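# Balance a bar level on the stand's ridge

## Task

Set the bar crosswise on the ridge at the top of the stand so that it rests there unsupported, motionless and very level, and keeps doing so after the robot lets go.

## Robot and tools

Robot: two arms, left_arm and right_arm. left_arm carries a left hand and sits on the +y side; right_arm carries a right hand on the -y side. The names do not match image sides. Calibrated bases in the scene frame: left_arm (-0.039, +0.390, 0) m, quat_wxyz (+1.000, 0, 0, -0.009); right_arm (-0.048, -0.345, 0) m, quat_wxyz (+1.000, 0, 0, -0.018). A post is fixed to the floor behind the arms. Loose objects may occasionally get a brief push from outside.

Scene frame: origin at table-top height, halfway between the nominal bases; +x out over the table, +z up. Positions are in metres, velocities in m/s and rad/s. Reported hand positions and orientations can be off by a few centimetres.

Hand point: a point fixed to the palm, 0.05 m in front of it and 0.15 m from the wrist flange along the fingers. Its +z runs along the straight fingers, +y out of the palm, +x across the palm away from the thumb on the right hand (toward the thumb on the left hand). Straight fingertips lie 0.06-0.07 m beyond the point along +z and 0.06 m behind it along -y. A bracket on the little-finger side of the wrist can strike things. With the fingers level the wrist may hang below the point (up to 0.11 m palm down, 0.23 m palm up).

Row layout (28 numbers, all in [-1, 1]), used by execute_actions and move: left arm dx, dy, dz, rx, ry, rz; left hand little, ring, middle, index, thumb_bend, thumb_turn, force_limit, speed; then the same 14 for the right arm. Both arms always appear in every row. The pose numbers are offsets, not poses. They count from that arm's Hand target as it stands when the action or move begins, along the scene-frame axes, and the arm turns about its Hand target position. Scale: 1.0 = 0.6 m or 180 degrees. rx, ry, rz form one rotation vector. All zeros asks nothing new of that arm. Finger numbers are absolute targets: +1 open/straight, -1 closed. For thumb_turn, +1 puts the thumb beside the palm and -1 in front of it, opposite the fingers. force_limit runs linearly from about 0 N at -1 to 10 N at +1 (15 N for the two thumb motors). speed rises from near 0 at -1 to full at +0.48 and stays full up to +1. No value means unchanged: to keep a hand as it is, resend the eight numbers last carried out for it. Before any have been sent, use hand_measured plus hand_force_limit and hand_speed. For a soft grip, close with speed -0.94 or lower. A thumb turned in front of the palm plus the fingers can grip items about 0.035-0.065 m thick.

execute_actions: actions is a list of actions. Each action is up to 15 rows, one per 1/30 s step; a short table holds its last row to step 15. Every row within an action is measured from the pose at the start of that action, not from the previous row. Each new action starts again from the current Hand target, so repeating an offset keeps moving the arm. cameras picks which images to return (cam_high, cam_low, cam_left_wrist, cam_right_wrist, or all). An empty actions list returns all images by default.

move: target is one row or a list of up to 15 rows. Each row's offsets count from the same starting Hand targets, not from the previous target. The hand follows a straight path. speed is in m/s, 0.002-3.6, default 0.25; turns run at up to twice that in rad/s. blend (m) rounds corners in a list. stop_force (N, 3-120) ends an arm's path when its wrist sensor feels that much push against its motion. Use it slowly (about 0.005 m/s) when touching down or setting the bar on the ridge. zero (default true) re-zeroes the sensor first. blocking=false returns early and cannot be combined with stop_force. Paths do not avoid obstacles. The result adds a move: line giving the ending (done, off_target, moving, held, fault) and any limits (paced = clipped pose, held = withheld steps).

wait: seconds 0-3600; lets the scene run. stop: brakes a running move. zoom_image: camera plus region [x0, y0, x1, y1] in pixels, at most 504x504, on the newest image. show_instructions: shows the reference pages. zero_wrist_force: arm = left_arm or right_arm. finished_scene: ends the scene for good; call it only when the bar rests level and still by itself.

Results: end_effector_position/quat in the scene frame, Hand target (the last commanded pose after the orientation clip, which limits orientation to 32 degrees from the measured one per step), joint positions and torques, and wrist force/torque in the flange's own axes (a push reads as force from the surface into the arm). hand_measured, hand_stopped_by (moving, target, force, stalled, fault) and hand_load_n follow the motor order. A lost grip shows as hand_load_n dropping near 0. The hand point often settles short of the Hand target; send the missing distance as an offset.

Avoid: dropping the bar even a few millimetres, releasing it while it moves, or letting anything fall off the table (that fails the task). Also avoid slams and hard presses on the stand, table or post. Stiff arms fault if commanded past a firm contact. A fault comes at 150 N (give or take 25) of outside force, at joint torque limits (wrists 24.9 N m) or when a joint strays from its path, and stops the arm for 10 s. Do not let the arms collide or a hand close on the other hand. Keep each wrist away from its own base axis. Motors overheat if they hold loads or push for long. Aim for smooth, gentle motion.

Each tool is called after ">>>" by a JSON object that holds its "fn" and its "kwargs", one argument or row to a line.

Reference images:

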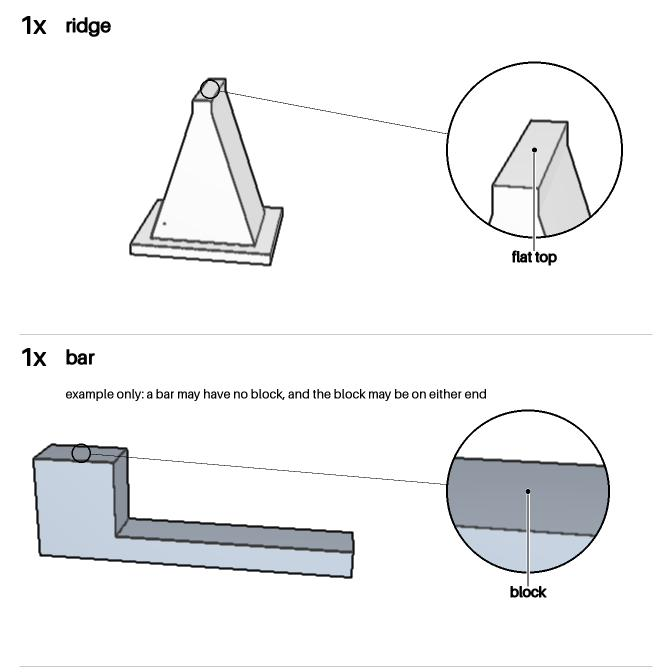

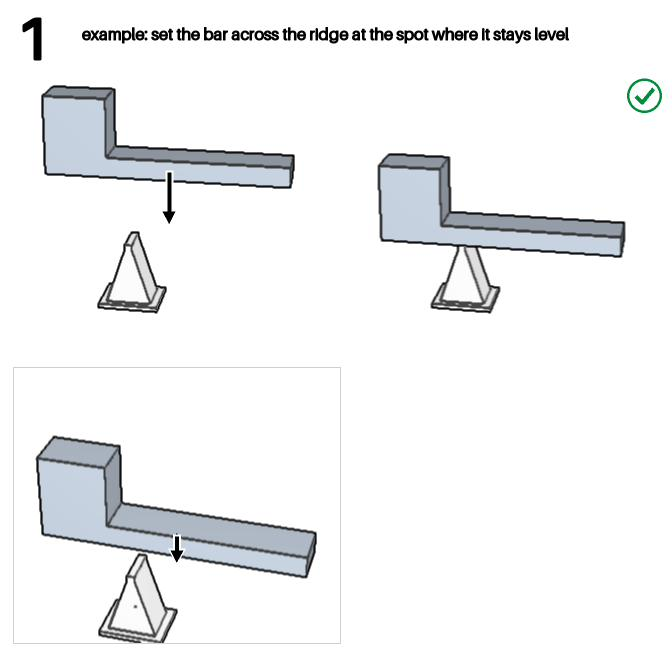

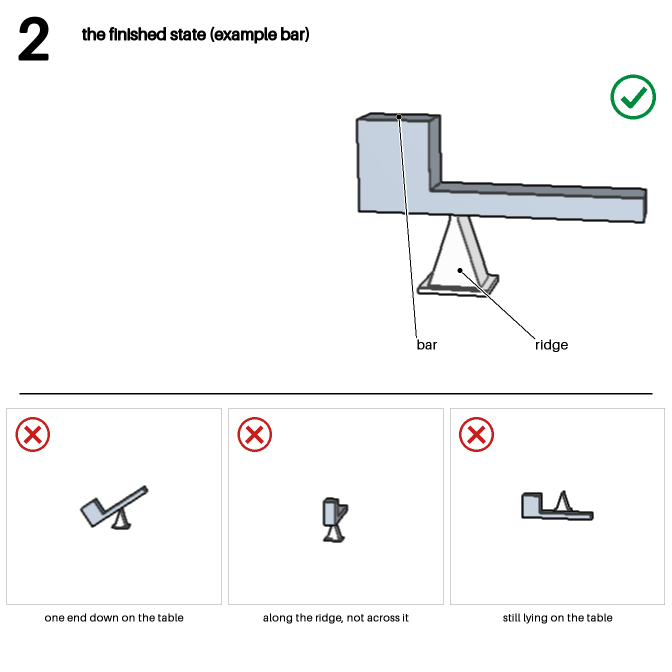

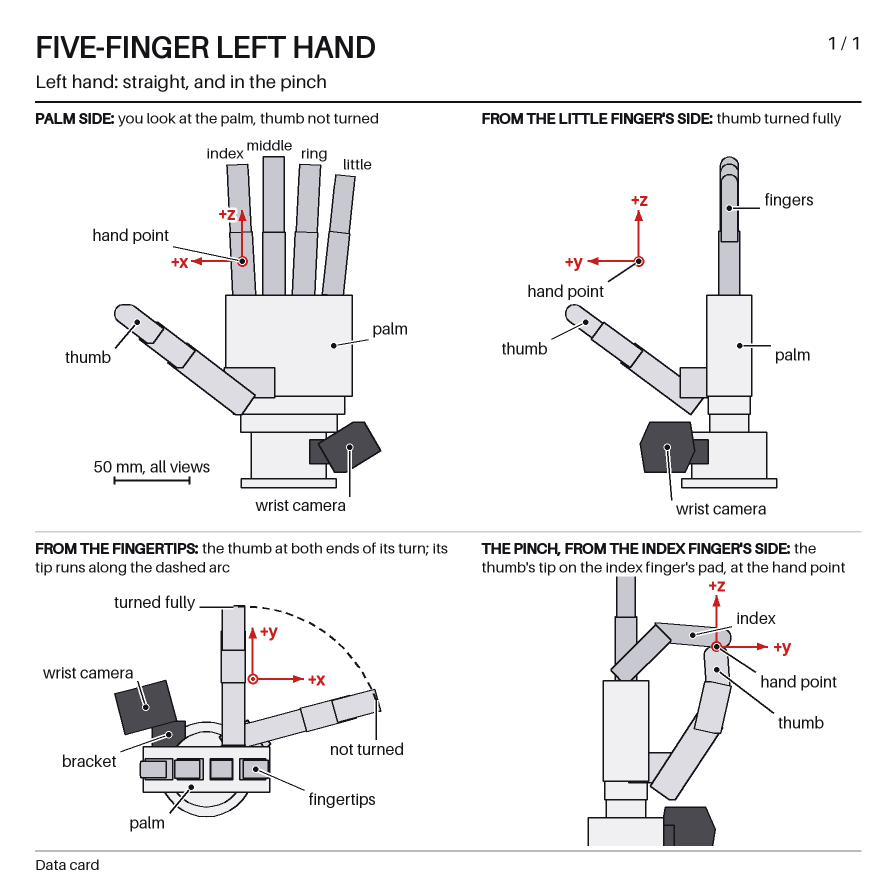

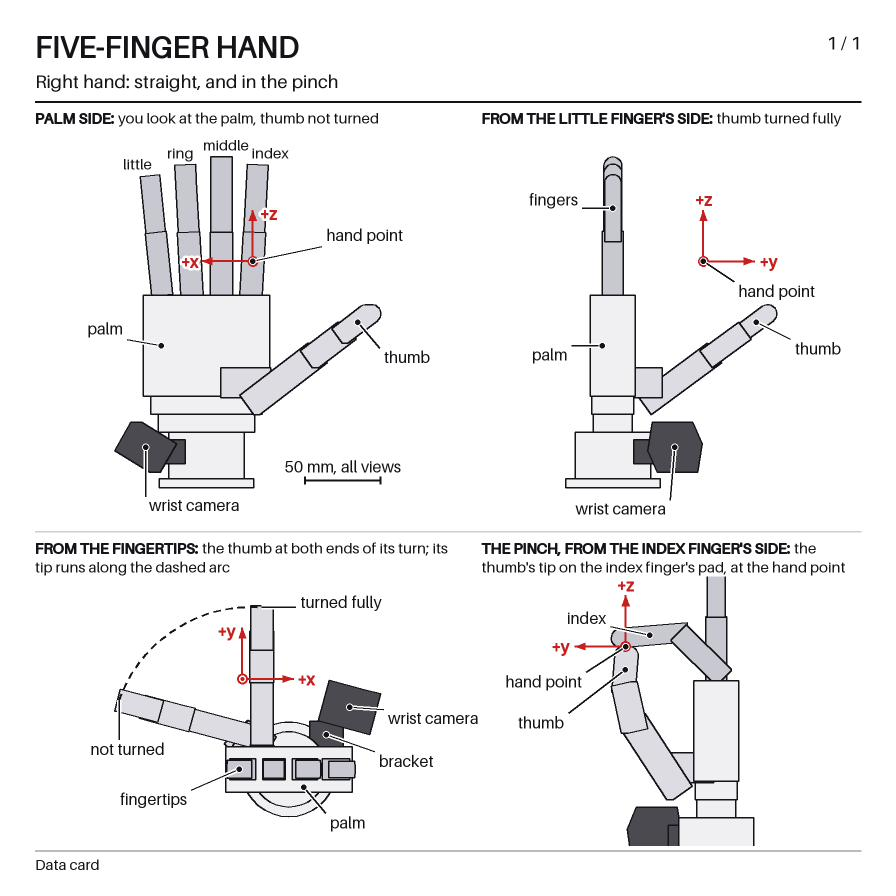

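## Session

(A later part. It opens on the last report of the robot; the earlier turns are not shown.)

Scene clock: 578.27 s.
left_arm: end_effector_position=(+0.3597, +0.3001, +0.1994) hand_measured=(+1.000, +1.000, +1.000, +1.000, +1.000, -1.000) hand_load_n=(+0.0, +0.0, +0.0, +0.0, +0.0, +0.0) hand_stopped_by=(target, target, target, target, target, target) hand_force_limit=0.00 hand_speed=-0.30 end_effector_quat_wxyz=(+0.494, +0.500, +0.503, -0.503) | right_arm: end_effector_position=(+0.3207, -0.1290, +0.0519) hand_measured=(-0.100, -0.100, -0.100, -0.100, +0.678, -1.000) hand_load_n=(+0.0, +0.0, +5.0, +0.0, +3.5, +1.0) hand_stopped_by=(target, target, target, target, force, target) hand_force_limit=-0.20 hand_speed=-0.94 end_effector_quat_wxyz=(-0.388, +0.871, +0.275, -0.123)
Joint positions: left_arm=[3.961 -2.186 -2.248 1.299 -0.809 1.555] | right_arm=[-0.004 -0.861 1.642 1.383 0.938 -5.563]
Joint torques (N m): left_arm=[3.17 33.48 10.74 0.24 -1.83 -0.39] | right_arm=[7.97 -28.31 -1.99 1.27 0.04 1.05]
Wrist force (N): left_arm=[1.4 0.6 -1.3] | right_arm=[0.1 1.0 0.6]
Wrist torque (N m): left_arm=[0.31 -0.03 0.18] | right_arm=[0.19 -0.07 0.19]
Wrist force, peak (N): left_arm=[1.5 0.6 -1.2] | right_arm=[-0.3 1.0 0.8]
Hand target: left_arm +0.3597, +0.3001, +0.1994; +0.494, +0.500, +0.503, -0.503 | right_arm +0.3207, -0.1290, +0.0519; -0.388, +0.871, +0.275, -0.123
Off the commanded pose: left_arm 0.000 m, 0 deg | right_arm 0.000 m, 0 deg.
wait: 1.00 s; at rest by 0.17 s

>>> {"fn": "move", "kwargs": {
  "target": [0, 0, 0, 0, 0, 0, 1, 1, 1, 1, 1, -1, 0, -0.3, 0, 0, -0.05, 0, 0, 0, -0.1, -0.1, -0.1, -0.1, 0.05, -1, -0.2, -0.94],
  "cameras": [],
  "speed": 0.02
}}

>>> {"fn": "move", "kwargs": {
  "target": [0, 0, 0, 0, 0, 0, 1, 1, 1, 1, 1, -1, 0, -0.3, 0, 0, 0, 0, 0, 0, -0.1, -0.1, -0.1, -0.1, 1, -1, -0.2, -0.7],
  "cameras": []
}}

>>> {"fn": "wait", "kwargs": {
  "seconds": 1
}}

>>> {"fn": "wait", "kwargs": {
  "seconds": 1
}}

>>> {"fn": "wait", "kwargs": {
  "seconds": 1,
  "cameras": ["all"]
}}

Scene clock: 636.80 s.
left_arm: end_effector_position=(+0.3597, +0.3001, +0.1994) hand_measured=(+1.000, +1.000, +1.000, +1.000, +1.000, -1.000) hand_load_n=(+0.0, +0.0, +0.0, +0.0, +0.0, +0.0) hand_stopped_by=(target, target, target, target, target, target) hand_force_limit=0.00 hand_speed=-0.30 end_effector_quat_wxyz=(+0.494, +0.500, +0.503, -0.503) | right_arm: end_effector_position=(+0.3207, -0.1290, +0.0218) hand_measured=(-0.100, -0.100, -0.100, -0.100, +0.678, -1.000) hand_load_n=(+0.0, +0.0, +3.0, +0.0, +5.0, +1.0) hand_stopped_by=(target, target, target, target, force, target) hand_force_limit=-0.20 hand_speed=-0.94 end_effector_quat_wxyz=(-0.388, +0.871, +0.275, -0.123)
Joint positions: left_arm=[3.961 -2.186 -2.248 1.299 -0.809 1.555] | right_arm=[-0.004 -0.809 1.648 1.325 0.938 -5.563]
Joint torques (N m): left_arm=[4.04 33.69 11.67 0.48 -1.81 -0.45] | right_arm=[7.28 -48.41 -3.04 3.48 1.03 -0.09]
Wrist force (N): left_arm=[1.3 0.7 -1.0] | right_arm=[-0.8 -3.9 -2.5]
Wrist torque (N m): left_arm=[0.31 -0.01 0.17] | right_arm=[0.02 0.08 0.05]
Wrist force, peak (N): left_arm=[1.6 0.8 -1.1] | right_arm=[-0.7 -4.0 -2.7]
Hand target: left_arm +0.3597, +0.3001, +0.1994; +0.494, +0.500, +0.503, -0.503 | right_arm +0.3207, -0.1290, +0.0219; -0.388, +0.871, +0.275, -0.123
Off the commanded pose: left_arm 0.000 m, 0 deg | right_arm 0.000 m, 0 deg.
move: done

Scene clock: 637.83 s.
left_arm: end_effector_position=(+0.3597, +0.3001, +0.1994) hand_measured=(+1.000, +1.000, +1.000, +1.000, +1.000, -1.000) hand_load_n=(+0.0, +0.0, +0.0, +0.0, +0.0, +0.5) hand_stopped_by=(target, target, target, target, target, target) hand_force_limit=0.00 hand_speed=-0.30 end_effector_quat_wxyz=(+0.494, +0.500, +0.503, -0.503) | right_arm: end_effector_position=(+0.3207, -0.1290, +0.0219) hand_measured=(-0.100, -0.100, -0.100, -0.100, +1.000, -1.000) hand_load_n=(+0.0, +0.0, +0.5, +0.0, +0.0, +0.0) hand_stopped_by=(target, target, target, target, target, target) hand_force_limit=-0.20 hand_speed=-0.70 end_effector_quat_wxyz=(-0.388, +0.871, +0.275, -0.123)
Joint positions: left_arm=[3.961 -2.186 -2.248 1.299 -0.809 1.555] | right_arm=[-0.004 -0.81 1.648 1.326 0.938 -5.563]
Joint torques (N m): left_arm=[4.71 33.54 11 0.47 -1.58 -0.59] | right_arm=[7.52 -49.89 -11.36 4.4 0.74 0.01]
Wrist force (N): left_arm=[1.4 0.6 -1.0] | right_arm=[0.1 0.1 0.0]
Wrist torque (N m): left_arm=[0.28 -0.02 0.18] | right_arm=[0.15 -0.07 0.18]
Wrist force, peak (N): left_arm=[1.6 0.6 -1.1] | right_arm=[-0.5 -3.7 -2.5]
Hand target: left_arm +0.3597, +0.3001, +0.1994; +0.494, +0.500, +0.503, -0.503 | right_arm +0.3207, -0.1290, +0.0219; -0.388, +0.871, +0.275, -0.123
Off the commanded pose: left_arm 0.000 m, 0 deg | right_arm 0.000 m, 0 deg.
move: done

Scene clock: 638.83 s.
left_arm: end_effector_position=(+0.3597, +0.3001, +0.1994) hand_measured=(+1.000, +1.000, +1.000, +1.000, +1.000, -1.000) hand_load_n=(+0.0, +0.0, +0.0, +0.0, +0.0, +0.5) hand_stopped_by=(target, target, target, target, target, target) hand_force_limit=0.00 hand_speed=-0.30 end_effector_quat_wxyz=(+0.494, +0.500, +0.503, -0.503) | right_arm: end_effector_position=(+0.3207, -0.1290, +0.0219) hand_measured=(-0.100, -0.100, -0.100, -0.100, +1.000, -1.000) hand_load_n=(+0.0, +0.0, +0.5, +0.0, +0.0, +0.0) hand_stopped_by=(target, target, target, target, target, target) hand_force_limit=-0.20 hand_speed=-0.70 end_effector_quat_wxyz=(-0.388, +0.871, +0.275, -0.123)
Joint positions: left_arm=[3.961 -2.186 -2.248 1.299 -0.809 1.555] | right_arm=[-0.004 -0.81 1.648 1.326 0.938 -5.563]
Joint torques (N m): left_arm=[5.25 34.58 10.64 0.58 -1.64 -0.57] | right_arm=[6.92 -49.47 -18.5 4.27 0.58 0.01]
Wrist force (N): left_arm=[1.1 0.6 -1.1] | right_arm=[0.0 0.0 0.1]
Wrist torque (N m): left_arm=[0.30 0.03 0.15] | right_arm=[0.14 -0.05 0.17]
Wrist force, peak (N): left_arm=[1.3 0.8 -1.3] | right_arm=[-0.1 -0.2 0.2]
Hand target: left_arm +0.3597, +0.3001, +0.1994; +0.494, +0.500, +0.503, -0.503 | right_arm +0.3207, -0.1290, +0.0219; -0.388, +0.871, +0.275, -0.123
Off the commanded pose: left_arm 0.000 m, 0 deg | right_arm 0.000 m, 0 deg.
wait: 1.00 s; at rest by 0.17 s

Scene clock: 639.83 s.
left_arm: end_effector_position=(+0.3597, +0.3001, +0.1994) hand_measured=(+1.000, +1.000, +1.000, +1.000, +1.000, -1.000) hand_load_n=(+0.0, +0.0, +0.0, +0.0, +0.0, +0.5) hand_stopped_by=(target, target, target, target, target, target) hand_force_limit=0.00 hand_speed=-0.30 end_effector_quat_wxyz=(+0.494, +0.500, +0.503, -0.503) | right_arm: end_effector_position=(+0.3207, -0.1290, +0.0219) hand_measured=(-0.100, -0.100, -0.100, -0.100, +1.000, -1.000) hand_load_n=(+0.0, +0.0, +0.5, +0.0, +0.0, +0.5) hand_stopped_by=(target, target, target, target, target, target) hand_force_limit=-0.20 hand_speed=-0.70 end_effector_quat_wxyz=(-0.388, +0.871, +0.275, -0.123)
Joint positions: left_arm=[3.961 -2.186 -2.248 1.299 -0.809 1.555] | right_arm=[-0.004 -0.81 1.648 1.326 0.938 -5.563]
Joint torques (N m): left_arm=[4.81 35.03 11.55 0.32 -1.73 -0.62] | right_arm=[6.63 -50.11 -19.16 4.12 0.35 -0.07]
Wrist force (N): left_arm=[1.4 0.5 -0.9] | right_arm=[-0.1 0.0 0.2]
Wrist torque (N m): left_arm=[0.27 -0.02 0.18] | right_arm=[0.12 -0.04 0.16]
Wrist force, peak (N): left_arm=[1.4 0.5 -1.3] | right_arm=[0.1 -0.3 0.2]
Hand target: left_arm +0.3597, +0.3001, +0.1994; +0.494, +0.500, +0.503, -0.503 | right_arm +0.3207, -0.1290, +0.0219; -0.388, +0.871, +0.275, -0.123
Off the commanded pose: left_arm 0.000 m, 0 deg | right_arm 0.000 m, 0 deg.
wait: 1.00 s; at rest by 0.17 s

Scene clock: 640.83 s.
left_arm: end_effector_position=(+0.3597, +0.3001, +0.1994) hand_measured=(+1.000, +1.000, +1.000, +1.000, +1.000, -1.000) hand_load_n=(+0.0, +0.0, +0.0, +0.0, +0.0, +0.5) hand_stopped_by=(target, target, target, target, target, target) hand_force_limit=0.00 hand_speed=-0.30 end_effector_quat_wxyz=(+0.494, +0.500, +0.503, -0.503) | right_arm: end_effector_position=(+0.3207, -0.1290, +0.0219) hand_measured=(-0.100, -0.100, -0.100, -0.100, +1.000, -1.000) hand_load_n=(+0.0, +0.0, +0.0, +0.0, +0.0, +0.0) hand_stopped_by=(target, target, target, target, target, target) hand_force_limit=-0.20 hand_speed=-0.70 end_effector_quat_wxyz=(-0.388, +0.871, +0.275, -0.123)
Joint positions: left_arm=[3.961 -2.186 -2.248 1.299 -0.809 1.555] | right_arm=[-0.004 -0.81 1.648 1.326 0.938 -5.563]
Joint torques (N m): left_arm=[4.78 33.93 10.35 0.35 -1.74 -0.75] | right_arm=[6.84 -50.18 -19.68 4.01 0.04 0]
Wrist force (N): left_arm=[1.4 0.5 -1.1] | right_arm=[-0.1 -0.1 0.0]
Wrist torque (N m): left_arm=[0.29 -0.03 0.18] | right_arm=[0.12 -0.04 0.16]
Wrist force, peak (N): left_arm=[1.4 0.6 -1.4] | right_arm=[-0.3 -0.2 0.1]
Hand target: left_arm +0.3597, +0.3001, +0.1994; +0.494, +0.500, +0.503, -0.503 | right_arm +0.3207, -0.1290, +0.0219; -0.388, +0.871, +0.275, -0.123
Off the commanded pose: left_arm 0.000 m, 0 deg | right_arm 0.000 m, 0 deg.
wait: 1.00 s; at rest by 0.17 s

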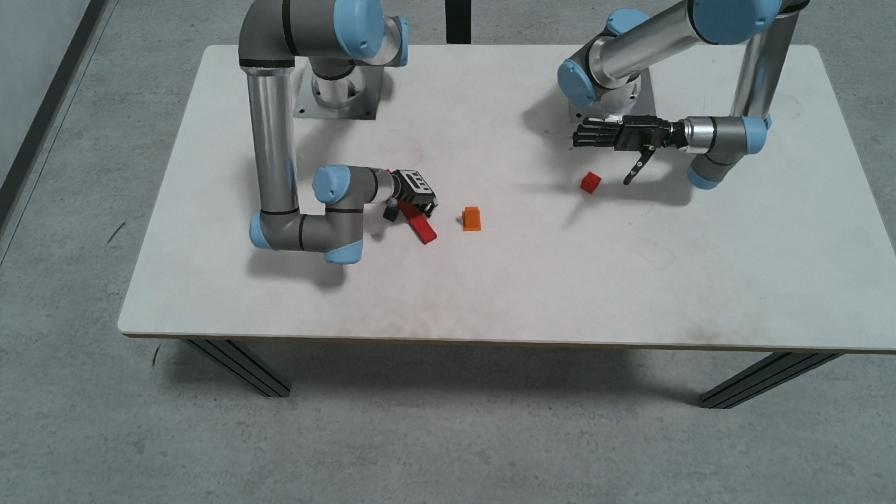

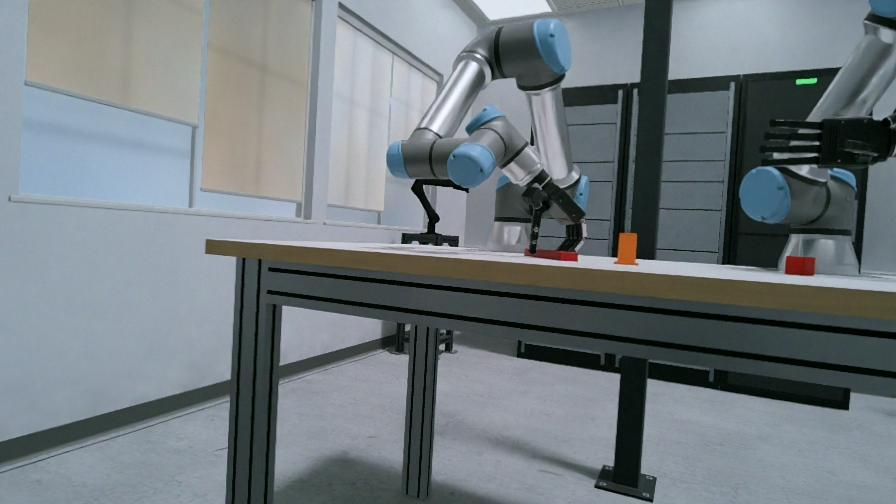

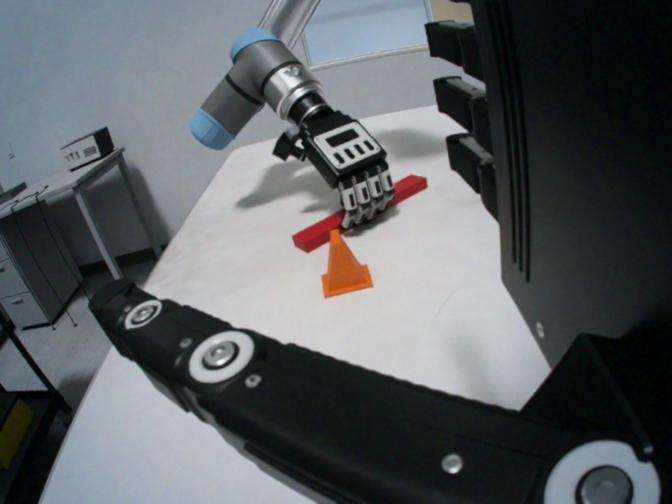

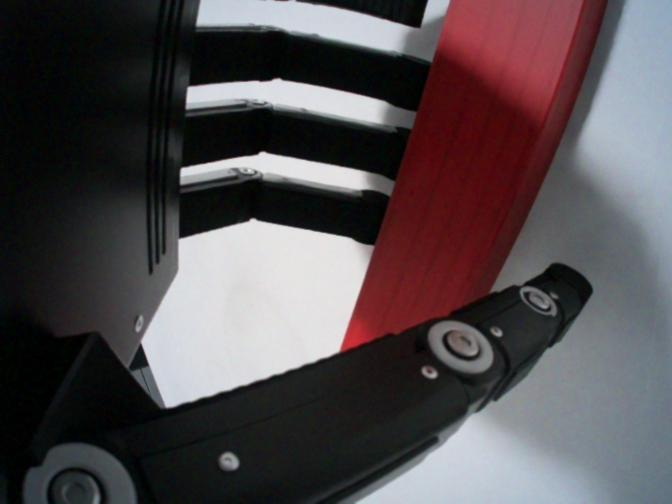

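>>> {"fn": "move", "kwargs": {
  "target": [
    [0, 0, 0, 0, 0, 0, 1, 1, 1, 1, 1, -1, 0, -0.3, -0.0048, 0.0068, 0, 0, 0, 0, -0.1, -0.1, -0.1, -0.1, 1, -1, -0.2, -0.7],
    [0, 0, 0, 0, 0, 0, 1, 1, 1, 1, 1, -1, 0, -0.3, -0.0048, 0.0068, 0.06, 0, 0, 0, -0.1, -0.1, -0.1, -0.1, 1, -1, -0.2, -0.7]
  ],
  "cameras": [],
  "speed": 0.05
}}

>>> {"fn": "move", "kwargs": {
  "target": [0, 0, 0, 0, 0, 0, 1, 1, 1, 1, 1, -1, 0, -0.3, 0, 0, 0, 0, 0, 0, -1, -1, -0.1, -1, 1, -1, -0.2, -0.3],
  "cameras": ["all"]
}}

>>> {"fn": "zoom_image", "kwargs": {
  "camera": "cam_high",
  "region": [375, 145, 445, 250]
}}

>>> {"fn": "zoom_image", "kwargs": {
  "camera": "cam_left_wrist",
  "region": [280, 120, 440, 260]
}}

Scene clock: 699.90 s.
left_arm: end_effector_position=(+0.3597, +0.3001, +0.1994) hand_measured=(+1.000, +1.000, +1.000, +1.000, +1.000, -1.000) hand_load_n=(+0.0, +0.0, +0.0, +0.0, +0.5, +0.5) hand_stopped_by=(target, target, target, target, target, target) hand_force_limit=0.00 hand_speed=-0.30 end_effector_quat_wxyz=(+0.494, +0.500, +0.503, -0.503) | right_arm: end_effector_position=(+0.3179, -0.1249, +0.0580) hand_measured=(-0.100, -0.100, -0.100, -0.100, +1.000, -1.000) hand_load_n=(+0.0, +0.0, +0.0, +0.0, +0.0, +0.0) hand_stopped_by=(target, target, target, target, target, target) hand_force_limit=-0.20 hand_speed=-0.70 end_effector_quat_wxyz=(-0.388, +0.871, +0.275, -0.122) end_effector_velocity=(+0.001, +0.000, -0.002) end_effector_angular_velocity=(+0.001, -0.005, +0.000)
Joint positions: left_arm=[3.961 -2.186 -2.248 1.299 -0.809 1.555] | right_arm=[0.005 -0.874 1.646 1.387 0.933 -5.554]
Joint velocities: left_arm=[within noise] | right_arm=[0 0.002 -0.001 -0.007 -0.001 0]
Joint torques (N m): left_arm=[5.8 33.56 9.71 0.42 -1.83 -0.43] | right_arm=[-8.72 -25.9 -9.58 1.18 1.43 -2]
Wrist force (N): left_arm=[1.4 0.5 -1.1] | right_arm=[0.1 0.1 -0.1]
Wrist torque (N m): left_arm=[0.28 -0.02 0.18] | right_arm=[0.13 -0.06 0.16]
Wrist force, peak (N): left_arm=[1.5 0.8 -1.2] | right_arm=[0.1 0.6 -0.6]
Hand target: left_arm +0.3597, +0.3001, +0.1994; +0.494, +0.500, +0.503, -0.503 | right_arm +0.3179, -0.1249, +0.0579; -0.388, +0.871, +0.275, -0.123
Off the commanded pose: left_arm 0.000 m, 0 deg | right_arm 0.000 m, 0 deg.
move: done

Scene clock: 700.67 s.
left_arm: end_effector_position=(+0.3597, +0.3001, +0.1994) hand_measured=(+1.000, +1.000, +1.000, +1.000, +1.000, -1.000) hand_load_n=(+0.0, +0.0, +0.0, +0.5, +0.0, +0.0) hand_stopped_by=(target, target, target, target, target, target) hand_force_limit=0.00 hand_speed=-0.30 end_effector_quat_wxyz=(+0.494, +0.500, +0.503, -0.503) | right_arm: end_effector_position=(+0.3179, -0.1249, +0.0579) hand_measured=(-1.000, -1.000, -0.100, -1.000, +1.000, -1.000) hand_load_n=(+0.0, +0.0, +0.0, +0.0, +0.0, +0.0) hand_stopped_by=(target, target, target, target, target, target) hand_force_limit=-0.20 hand_speed=-0.30 end_effector_quat_wxyz=(-0.388, +0.871, +0.275, -0.123)
Joint positions: left_arm=[3.961 -2.186 -2.248 1.299 -0.809 1.555] | right_arm=[0.005 -0.874 1.646 1.387 0.933 -5.554]
Joint torques (N m): left_arm=[4.81 33.94 9.49 0.56 -1.8 -0.6] | right_arm=[-8.3 -27.8 -1.81 2.8 1.17 -1.79]
Wrist force (N): left_arm=[1.2 0.7 -1.2] | right_arm=[0.2 -0.1 -0.2]
Wrist torque (N m): left_arm=[0.31 0.00 0.16] | right_arm=[0.12 -0.07 0.15]
Wrist force, peak (N): left_arm=[1.5 0.7 -1.2] | right_arm=[-0.1 -0.1 -0.5]
Hand target: left_arm +0.3597, +0.3001, +0.1994; +0.494, +0.500, +0.503, -0.503 | right_arm +0.3179, -0.1249, +0.0579; -0.388, +0.871, +0.275, -0.123
Off the commanded pose: left_arm 0.000 m, 0 deg | right_arm 0.000 m, 0 deg.
move: done

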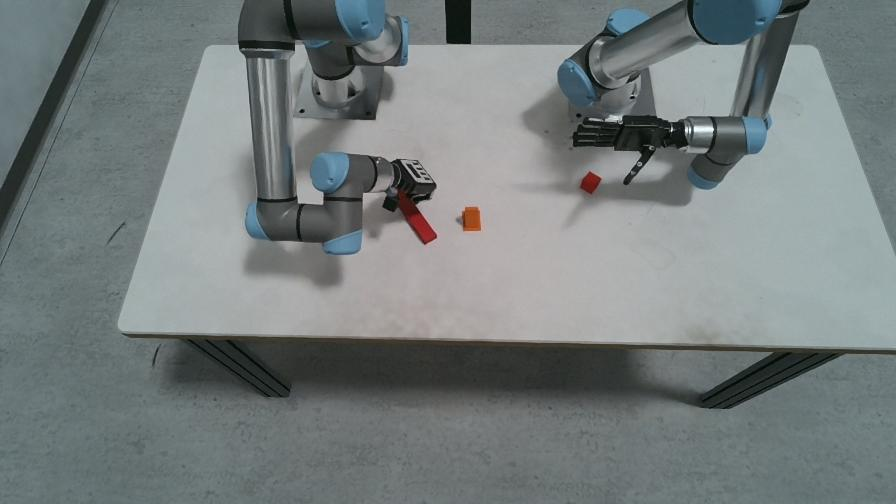

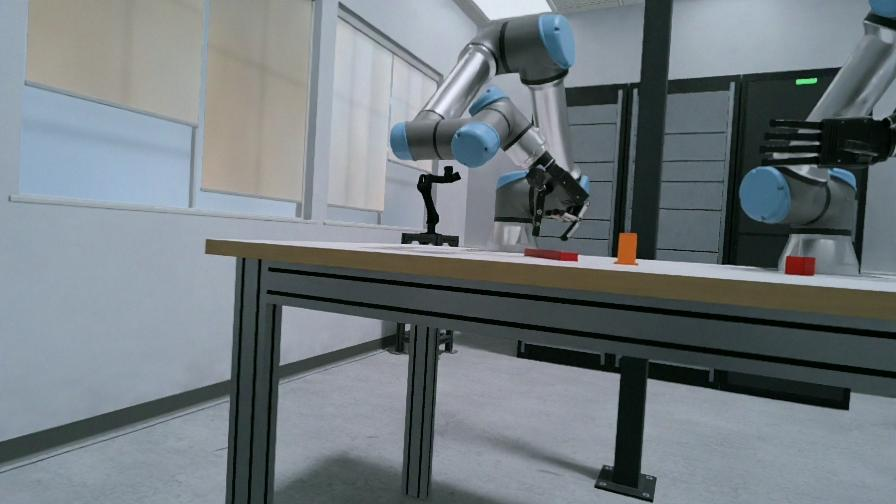

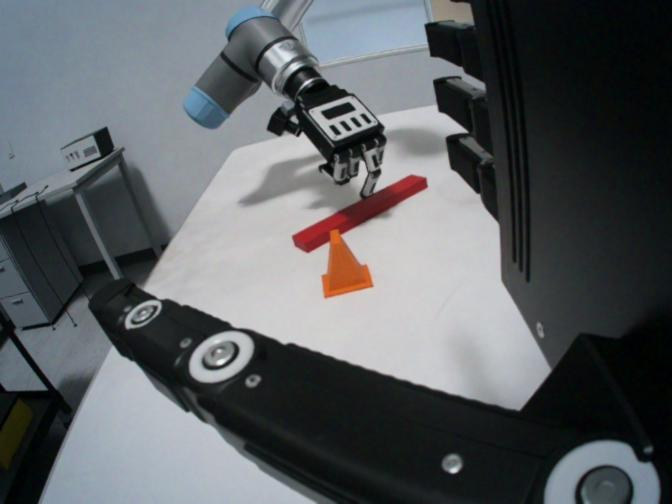

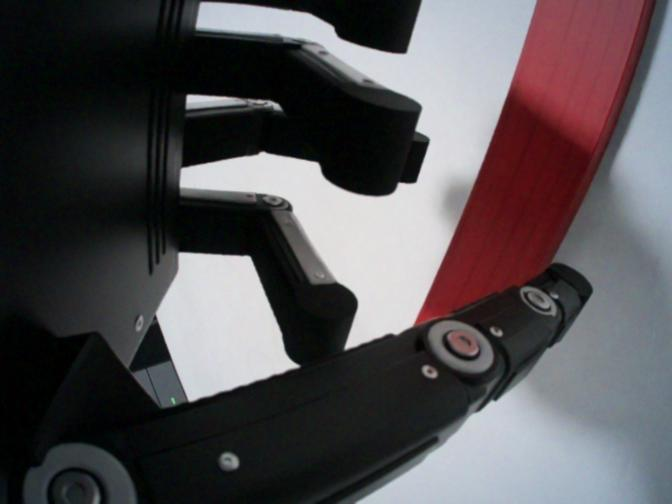

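Scaled by 4.800 from the camera's image (finer frame: 1280x720).

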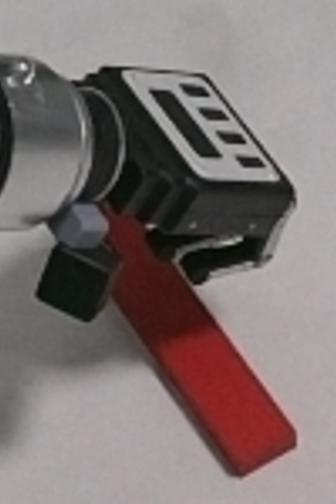

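Scaled by 3.150 from the camera's image (finer frame: 960x720).

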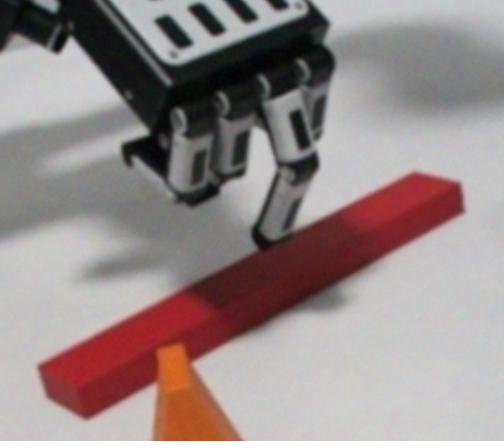

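>>> {"fn": "move", "kwargs": {
  "target": [0, 0, 0, 0, 0, 0, 1, 1, 1, 1, 1, -1, 0, -0.3, 0, 0, -0.06, 0, 0, 0, -1, -1, -0.1, -1, 1, -1, -0.2, -0.3],
  "cameras": [],
  "speed": 0.04,
  "stop_force": 4
}}

>>> {"fn": "move", "kwargs": {
  "target": [0, 0, 0, 0, 0, 0, 1, 1, 1, 1, 1, -1, 0, -0.3, 0, 0, 0, 0, 0, 0, -1, -1, -0.1, -1, 0.1, -1, -0.45, -0.94],
  "cameras": ["all"]
}}

>>> {"fn": "zoom_image", "kwargs": {
  "camera": "cam_left_wrist",
  "region": [280, 120, 440, 260]
}}

Scene clock: 734.97 s.
left_arm: end_effector_position=(+0.3597, +0.3001, +0.1994) hand_measured=(+1.000, +1.000, +1.000, +1.000, +1.000, -1.000) hand_load_n=(+0.0, +0.0, +0.0, +0.0, +0.0, +0.5) hand_stopped_by=(target, target, target, target, target, target) hand_force_limit=0.00 hand_speed=-0.30 end_effector_quat_wxyz=(+0.494, +0.500, +0.503, -0.503) | right_arm: end_effector_position=(+0.3178, -0.1249, +0.0219) hand_measured=(-1.000, -1.000, -0.100, -1.000, +1.000, -1.000) hand_load_n=(+0.0, +0.0, +0.0, +0.0, +0.0, +0.0) hand_stopped_by=(target, target, target, target, target, target) hand_force_limit=-0.20 hand_speed=-0.30 end_effector_quat_wxyz=(-0.388, +0.871, +0.275, -0.123)
Joint positions: left_arm=[3.961 -2.186 -2.248 1.299 -0.809 1.555] | right_arm=[0.005 -0.813 1.653 1.319 0.933 -5.554]
Joint torques (N m): left_arm=[4.37 33.48 9.84 0.36 -1.75 -0.59] | right_arm=[-6.56 -50.23 -18.49 4.08 -0.52 -1.73]
Wrist force (N): left_arm=[1.4 0.6 -1.0] | right_arm=[0.0 0.1 -0.3]
Wrist torque (N m): left_arm=[0.28 -0.02 0.18] | right_arm=[0.16 -0.05 0.16]
Wrist force, peak (N): left_arm=[1.6 0.5 -1.2] | right_arm=[0.2 -0.3 -0.7]
Hand target: left_arm +0.3597, +0.3001, +0.1994; +0.494, +0.500, +0.503, -0.503 | right_arm +0.3179, -0.1249, +0.0219; -0.388, +0.871, +0.275, -0.123
Off the commanded pose: left_arm 0.000 m, 0 deg | right_arm 0.000 m, 0 deg.
move: done

Scene clock: 738.77 s.
left_arm: end_effector_position=(+0.3597, +0.3001, +0.1994) hand_measured=(+1.000, +1.000, +1.000, +1.000, +1.000, -1.000) hand_load_n=(+0.0, +0.0, +0.0, +0.0, +0.0, +0.5) hand_stopped_by=(target, target, target, target, target, target) hand_force_limit=0.00 hand_speed=-0.30 end_effector_quat_wxyz=(+0.494, +0.500, +0.503, -0.503) | right_arm: end_effector_position=(+0.3179, -0.1249, +0.0219) hand_measured=(-1.000, -1.000, -0.100, -1.000, +0.690, -1.000) hand_load_n=(+0.0, +0.0, +1.5, +0.0, +4.5, +0.0) hand_stopped_by=(target, target, target, target, force, target) hand_force_limit=-0.45 hand_speed=-0.94 end_effector_quat_wxyz=(-0.388, +0.871, +0.275, -0.123)
Joint positions: left_arm=[3.961 -2.186 -2.248 1.299 -0.809 1.555] | right_arm=[0.005 -0.813 1.653 1.319 0.933 -5.554]
Joint torques (N m): left_arm=[5.11 34.41 9.8 0.47 -1.54 -0.51] | right_arm=[-2.88 -47.83 -18.78 3.7 -2.18 -0.4]
Wrist force (N): left_arm=[1.3 0.6 -1.0] | right_arm=[-0.3 -1.4 -3.8]
Wrist torque (N m): left_arm=[0.29 0.00 0.17] | right_arm=[0.14 0.06 0.09]
Wrist force, peak (N): left_arm=[1.4 0.6 -1.3] | right_arm=[-0.3 -1.4 -3.8]
Hand target: left_arm +0.3597, +0.3001, +0.1994; +0.494, +0.500, +0.503, -0.503 | right_arm +0.3179, -0.1249, +0.0219; -0.388, +0.871, +0.275, -0.123
Off the commanded pose: left_arm 0.000 m, 0 deg | right_arm 0.000 m, 0 deg.
move: done

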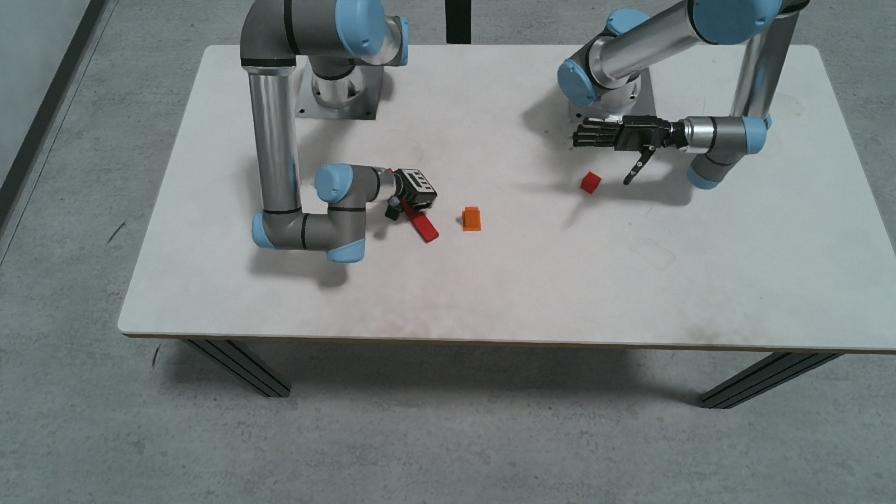

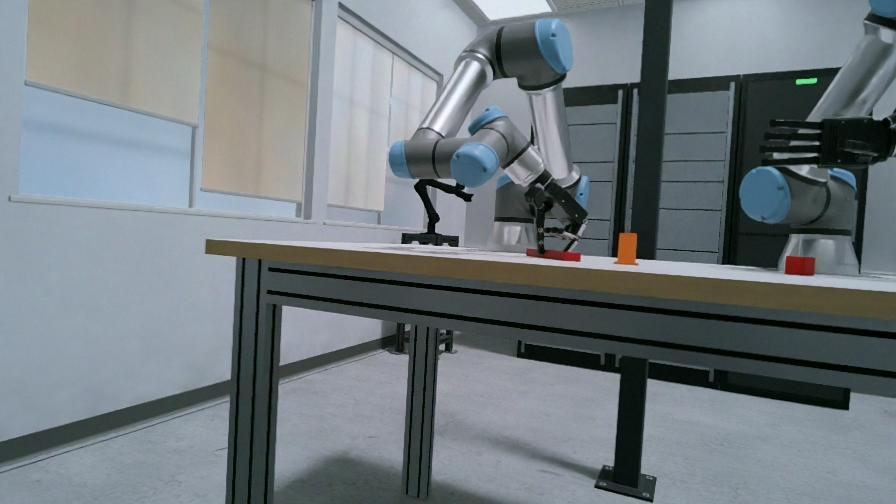

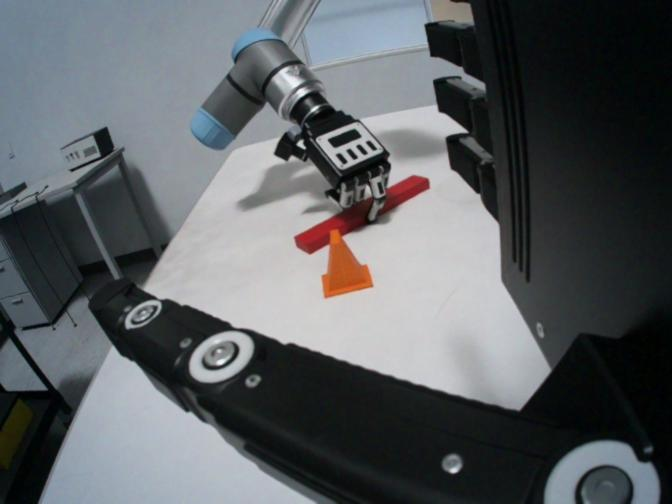

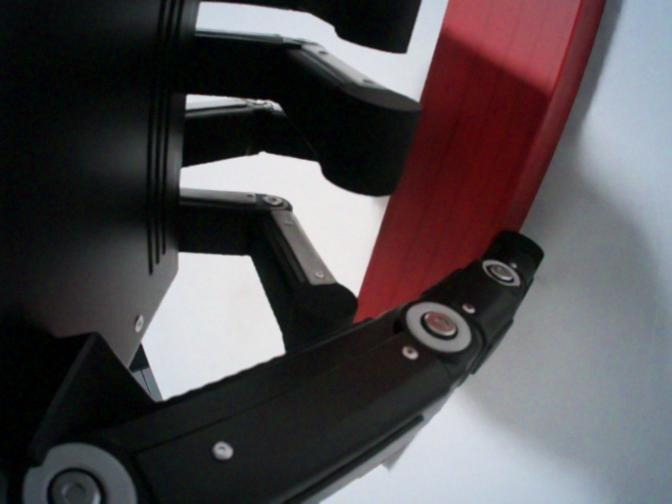

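Scaled by 3.150 from the camera's image (finer frame: 960x720).

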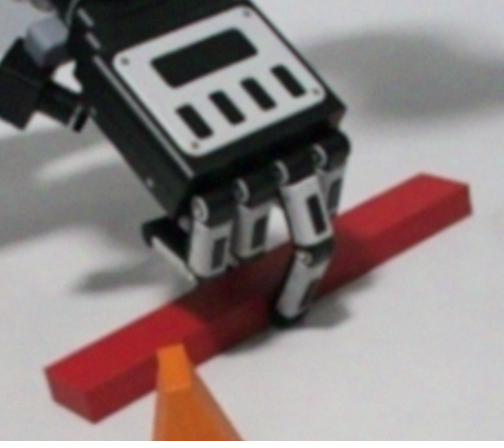

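>>> {"fn": "move", "kwargs": {
  "target": [0, 0, 0, 0, 0, 0, 1, 1, 1, 1, 1, -1, 0, -0.3, 0, 0, 0.02, 0, 0, 0, -1, -1, -0.1, -1, 0.1, -1, -0.45, -0.94],
  "cameras": ["all"],
  "speed": 0.02
}}

>>> {"fn": "zoom_image", "kwargs": {
  "camera": "cam_left_wrist",
  "region": [280, 120, 440, 260]
}}

>>> {"fn": "zoom_image", "kwargs": {
  "camera": "cam_low",
  "region": [500, 200, 620, 280]
}}

Scene clock: 752.33 s.
left_arm: end_effector_position=(+0.3597, +0.3001, +0.1994) hand_measured=(+1.000, +1.000, +1.000, +1.000, +1.000, -1.000) hand_load_n=(+0.0, +0.0, +0.0, +0.0, +0.0, +0.0) hand_stopped_by=(target, target, target, target, target, target) hand_force_limit=0.00 hand_speed=-0.30 end_effector_quat_wxyz=(+0.494, +0.500, +0.503, -0.503) | right_arm: end_effector_position=(+0.3179, -0.1249, +0.0341) hand_measured=(-1.000, -1.000, -0.100, -1.000, +0.690, -1.000) hand_load_n=(+0.0, +0.0, +3.5, +0.0, +2.5, +0.5) hand_stopped_by=(target, target, target, target, force, target) hand_force_limit=-0.45 hand_speed=-0.94 end_effector_quat_wxyz=(-0.388, +0.871, +0.275, -0.123)
Joint positions: left_arm=[3.961 -2.186 -2.248 1.299 -0.809 1.555] | right_arm=[0.005 -0.834 1.651 1.341 0.933 -5.554]
Joint torques (N m): left_arm=[5.21 34.13 9.61 0.41 -1.73 -0.69] | right_arm=[0.63 -26.9 -18.54 0.75 -2.19 1.2]
Wrist force (N): left_arm=[1.3 0.5 -1.1] | right_arm=[0.0 1.0 0.4]
Wrist torque (N m): left_arm=[0.28 -0.01 0.17] | right_arm=[0.21 -0.06 0.17]
Wrist force, peak (N): left_arm=[1.5 0.8 -1.1] | right_arm=[-0.2 -1.4 -4.0]
Hand target: left_arm +0.3597, +0.3001, +0.1994; +0.494, +0.500, +0.503, -0.503 | right_arm +0.3179, -0.1249, +0.0339; -0.388, +0.871, +0.275, -0.123
Off the commanded pose: left_arm 0.000 m, 0 deg | right_arm 0.000 m, 0 deg.
move: done

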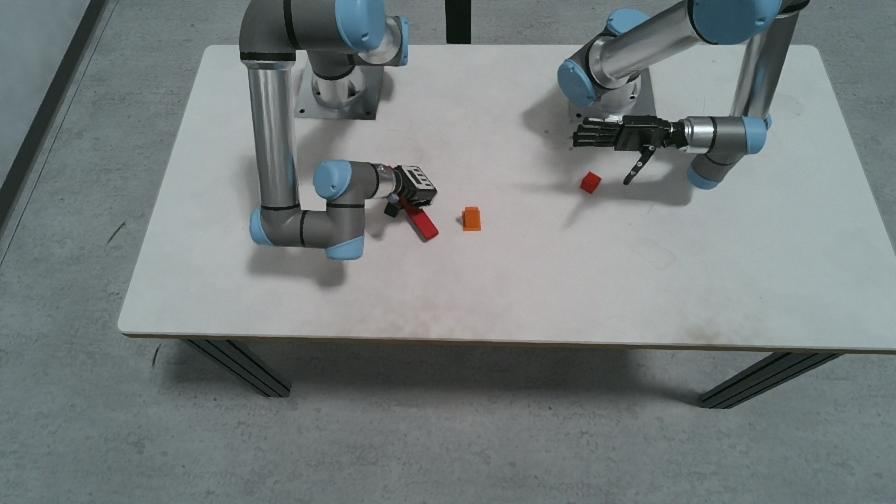

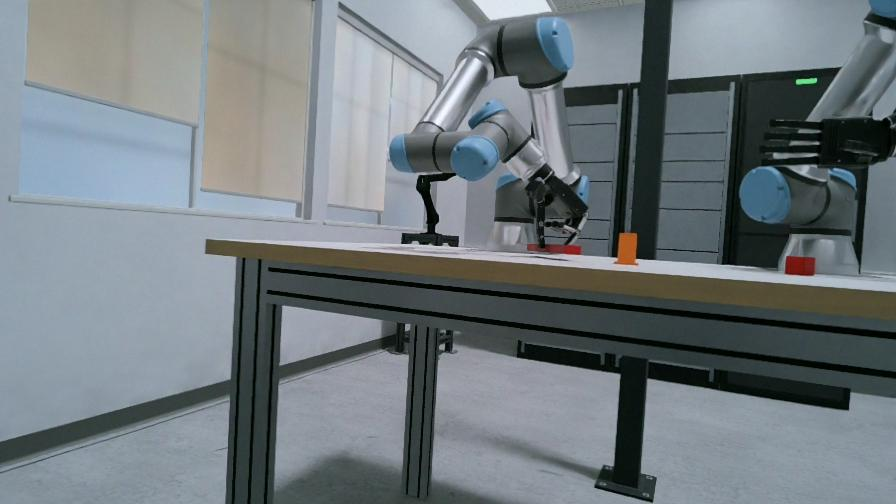

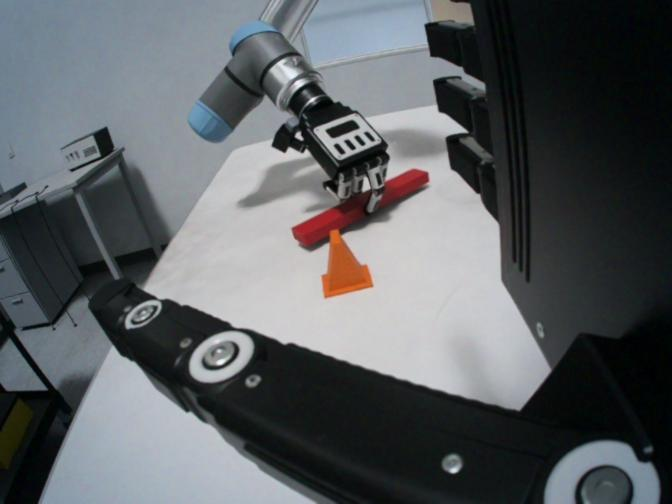

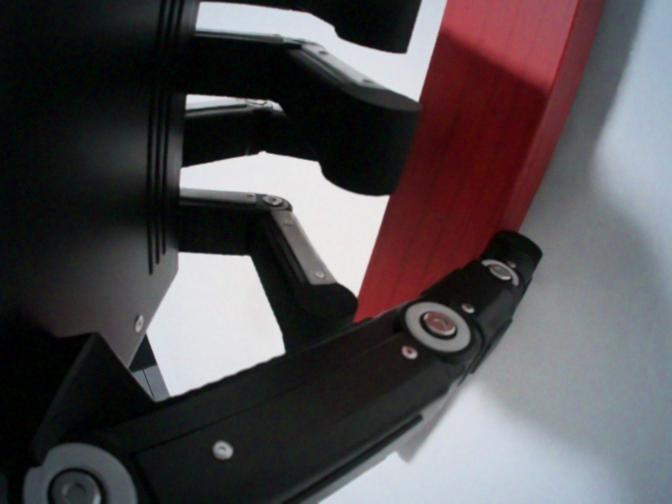

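Scaled by 3.150 from the camera's image (finer frame: 960x720).

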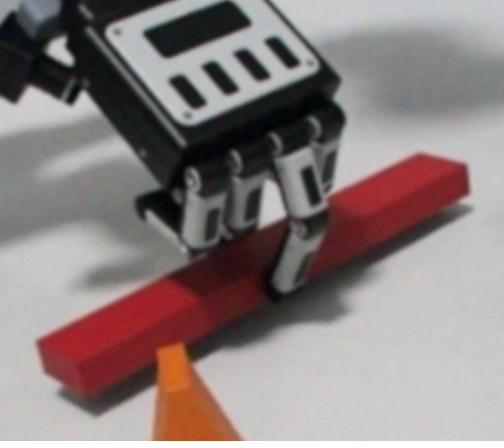

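Scaled by 4.200 from the camera's image (finer frame: 1280x720).

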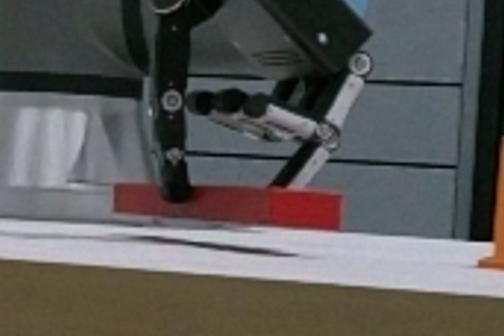

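>>> {"fn": "move", "kwargs": {
  "target": [0, 0, 0, 0, 0, 0, 1, 1, 1, 1, 1, -1, 0, -0.3, 0, 0, -0.01, 0, 0, 0, -1, -1, -0.1, -1, 0.1, -1, -0.45, -0.94],
  "cameras": [],
  "speed": 0.02
}}

>>> {"fn": "move", "kwargs": {
  "target": [0, 0, 0, 0, 0, 0, 1, 1, 1, 1, 1, -1, 0, -0.3, 0, 0, 0, 0, 0, 0, -1, -1, -0.1, -1, 0.698, -1, -0.45, -0.97],
  "cameras": ["cam_left_wrist"]
}}

>>> {"fn": "zoom_image", "kwargs": {
  "camera": "cam_left_wrist",
  "region": [280, 120, 440, 260]
}}

Scene clock: 767.77 s.
left_arm: end_effector_position=(+0.3597, +0.3001, +0.1994) hand_measured=(+1.000, +1.000, +1.000, +1.000, +1.000, -1.000) hand_load_n=(+0.0, +0.0, +0.0, +0.0, +0.0, +0.0) hand_stopped_by=(target, target, target, target, target, target) hand_force_limit=0.00 hand_speed=-0.30 end_effector_quat_wxyz=(+0.494, +0.500, +0.503, -0.503) | right_arm: end_effector_position=(+0.3179, -0.1249, +0.0277) hand_measured=(-1.000, -1.000, -0.100, -1.000, +0.690, -1.000) hand_load_n=(+0.0, +0.0, +3.0, +0.0, +2.5, +0.5) hand_stopped_by=(target, target, target, target, force, target) hand_force_limit=-0.45 hand_speed=-0.94 end_effector_quat_wxyz=(-0.388, +0.871, +0.275, -0.123)
Joint positions: left_arm=[3.961 -2.186 -2.248 1.299 -0.809 1.555] | right_arm=[0.005 -0.823 1.652 1.329 0.933 -5.554]
Joint torques (N m): left_arm=[5.64 33.42 7.74 0.64 -1.77 -0.45] | right_arm=[4.41 -49.86 -3.24 4.65 -1.45 1.45]
Wrist force (N): left_arm=[1.4 0.6 -1.1] | right_arm=[0.1 1.0 0.7]
Wrist torque (N m): left_arm=[0.30 -0.02 0.18] | right_arm=[0.19 -0.08 0.17]
Wrist force, peak (N): left_arm=[1.6 0.8 -1.0] | right_arm=[0.1 1.3 0.5]
Hand target: left_arm +0.3597, +0.3001, +0.1994; +0.494, +0.500, +0.503, -0.503 | right_arm +0.3179, -0.1249, +0.0279; -0.388, +0.871, +0.275, -0.123
Off the commanded pose: left_arm 0.000 m, 0 deg | right_arm 0.000 m, 0 deg.
move: done

Scene clock: 768.27 s.
left_arm: end_effector_position=(+0.3597, +0.3001, +0.1994) hand_measured=(+1.000, +1.000, +1.000, +1.000, +1.000, -1.000) hand_load_n=(+0.0, +0.0, +0.0, +0.0, -0.5, +0.5) hand_stopped_by=(target, target, target, target, target, target) hand_force_limit=0.00 hand_speed=-0.30 end_effector_quat_wxyz=(+0.494, +0.500, +0.503, -0.503) | right_arm: end_effector_position=(+0.3178, -0.1249, +0.0279) hand_measured=(-1.000, -1.000, -0.100, -1.000, +0.698, -1.000) hand_load_n=(+0.0, +0.0, +2.0, +0.5, +1.5, +0.5) hand_stopped_by=(target, target, target, target, target, target) hand_force_limit=-0.45 hand_speed=-0.97 end_effector_quat_wxyz=(-0.388, +0.871, +0.275, -0.123)
Joint positions: left_arm=[3.961 -2.186 -2.248 1.299 -0.809 1.555] | right_arm=[0.005 -0.823 1.652 1.33 0.933 -5.554]
Joint torques (N m): left_arm=[4.86 33.32 7.89 0.32 -1.88 -0.46] | right_arm=[3.91 -50.34 -8.02 4.51 -1.29 1.48]
Wrist force (N): left_arm=[1.3 0.7 -1.0] | right_arm=[0.1 0.8 0.2]
Wrist torque (N m): left_arm=[0.30 -0.01 0.17] | right_arm=[0.20 -0.06 0.17]
Wrist force, peak (N): left_arm=[1.3 0.8 -1.1] | right_arm=[0.2 1.1 0.3]
Hand target: left_arm +0.3597, +0.3001, +0.1994; +0.494, +0.500, +0.503, -0.503 | right_arm +0.3179, -0.1249, +0.0279; -0.388, +0.871, +0.275, -0.123
Off the commanded pose: left_arm 0.000 m, 0 deg | right_arm 0.000 m, 0 deg.
move: done

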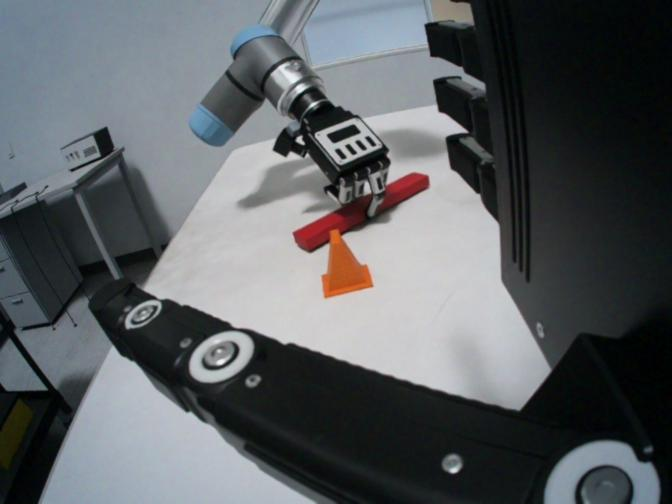

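Scaled by 3.150 from the camera's image (finer frame: 960x720).

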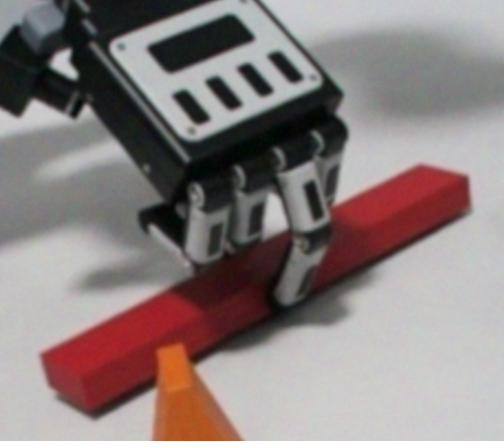

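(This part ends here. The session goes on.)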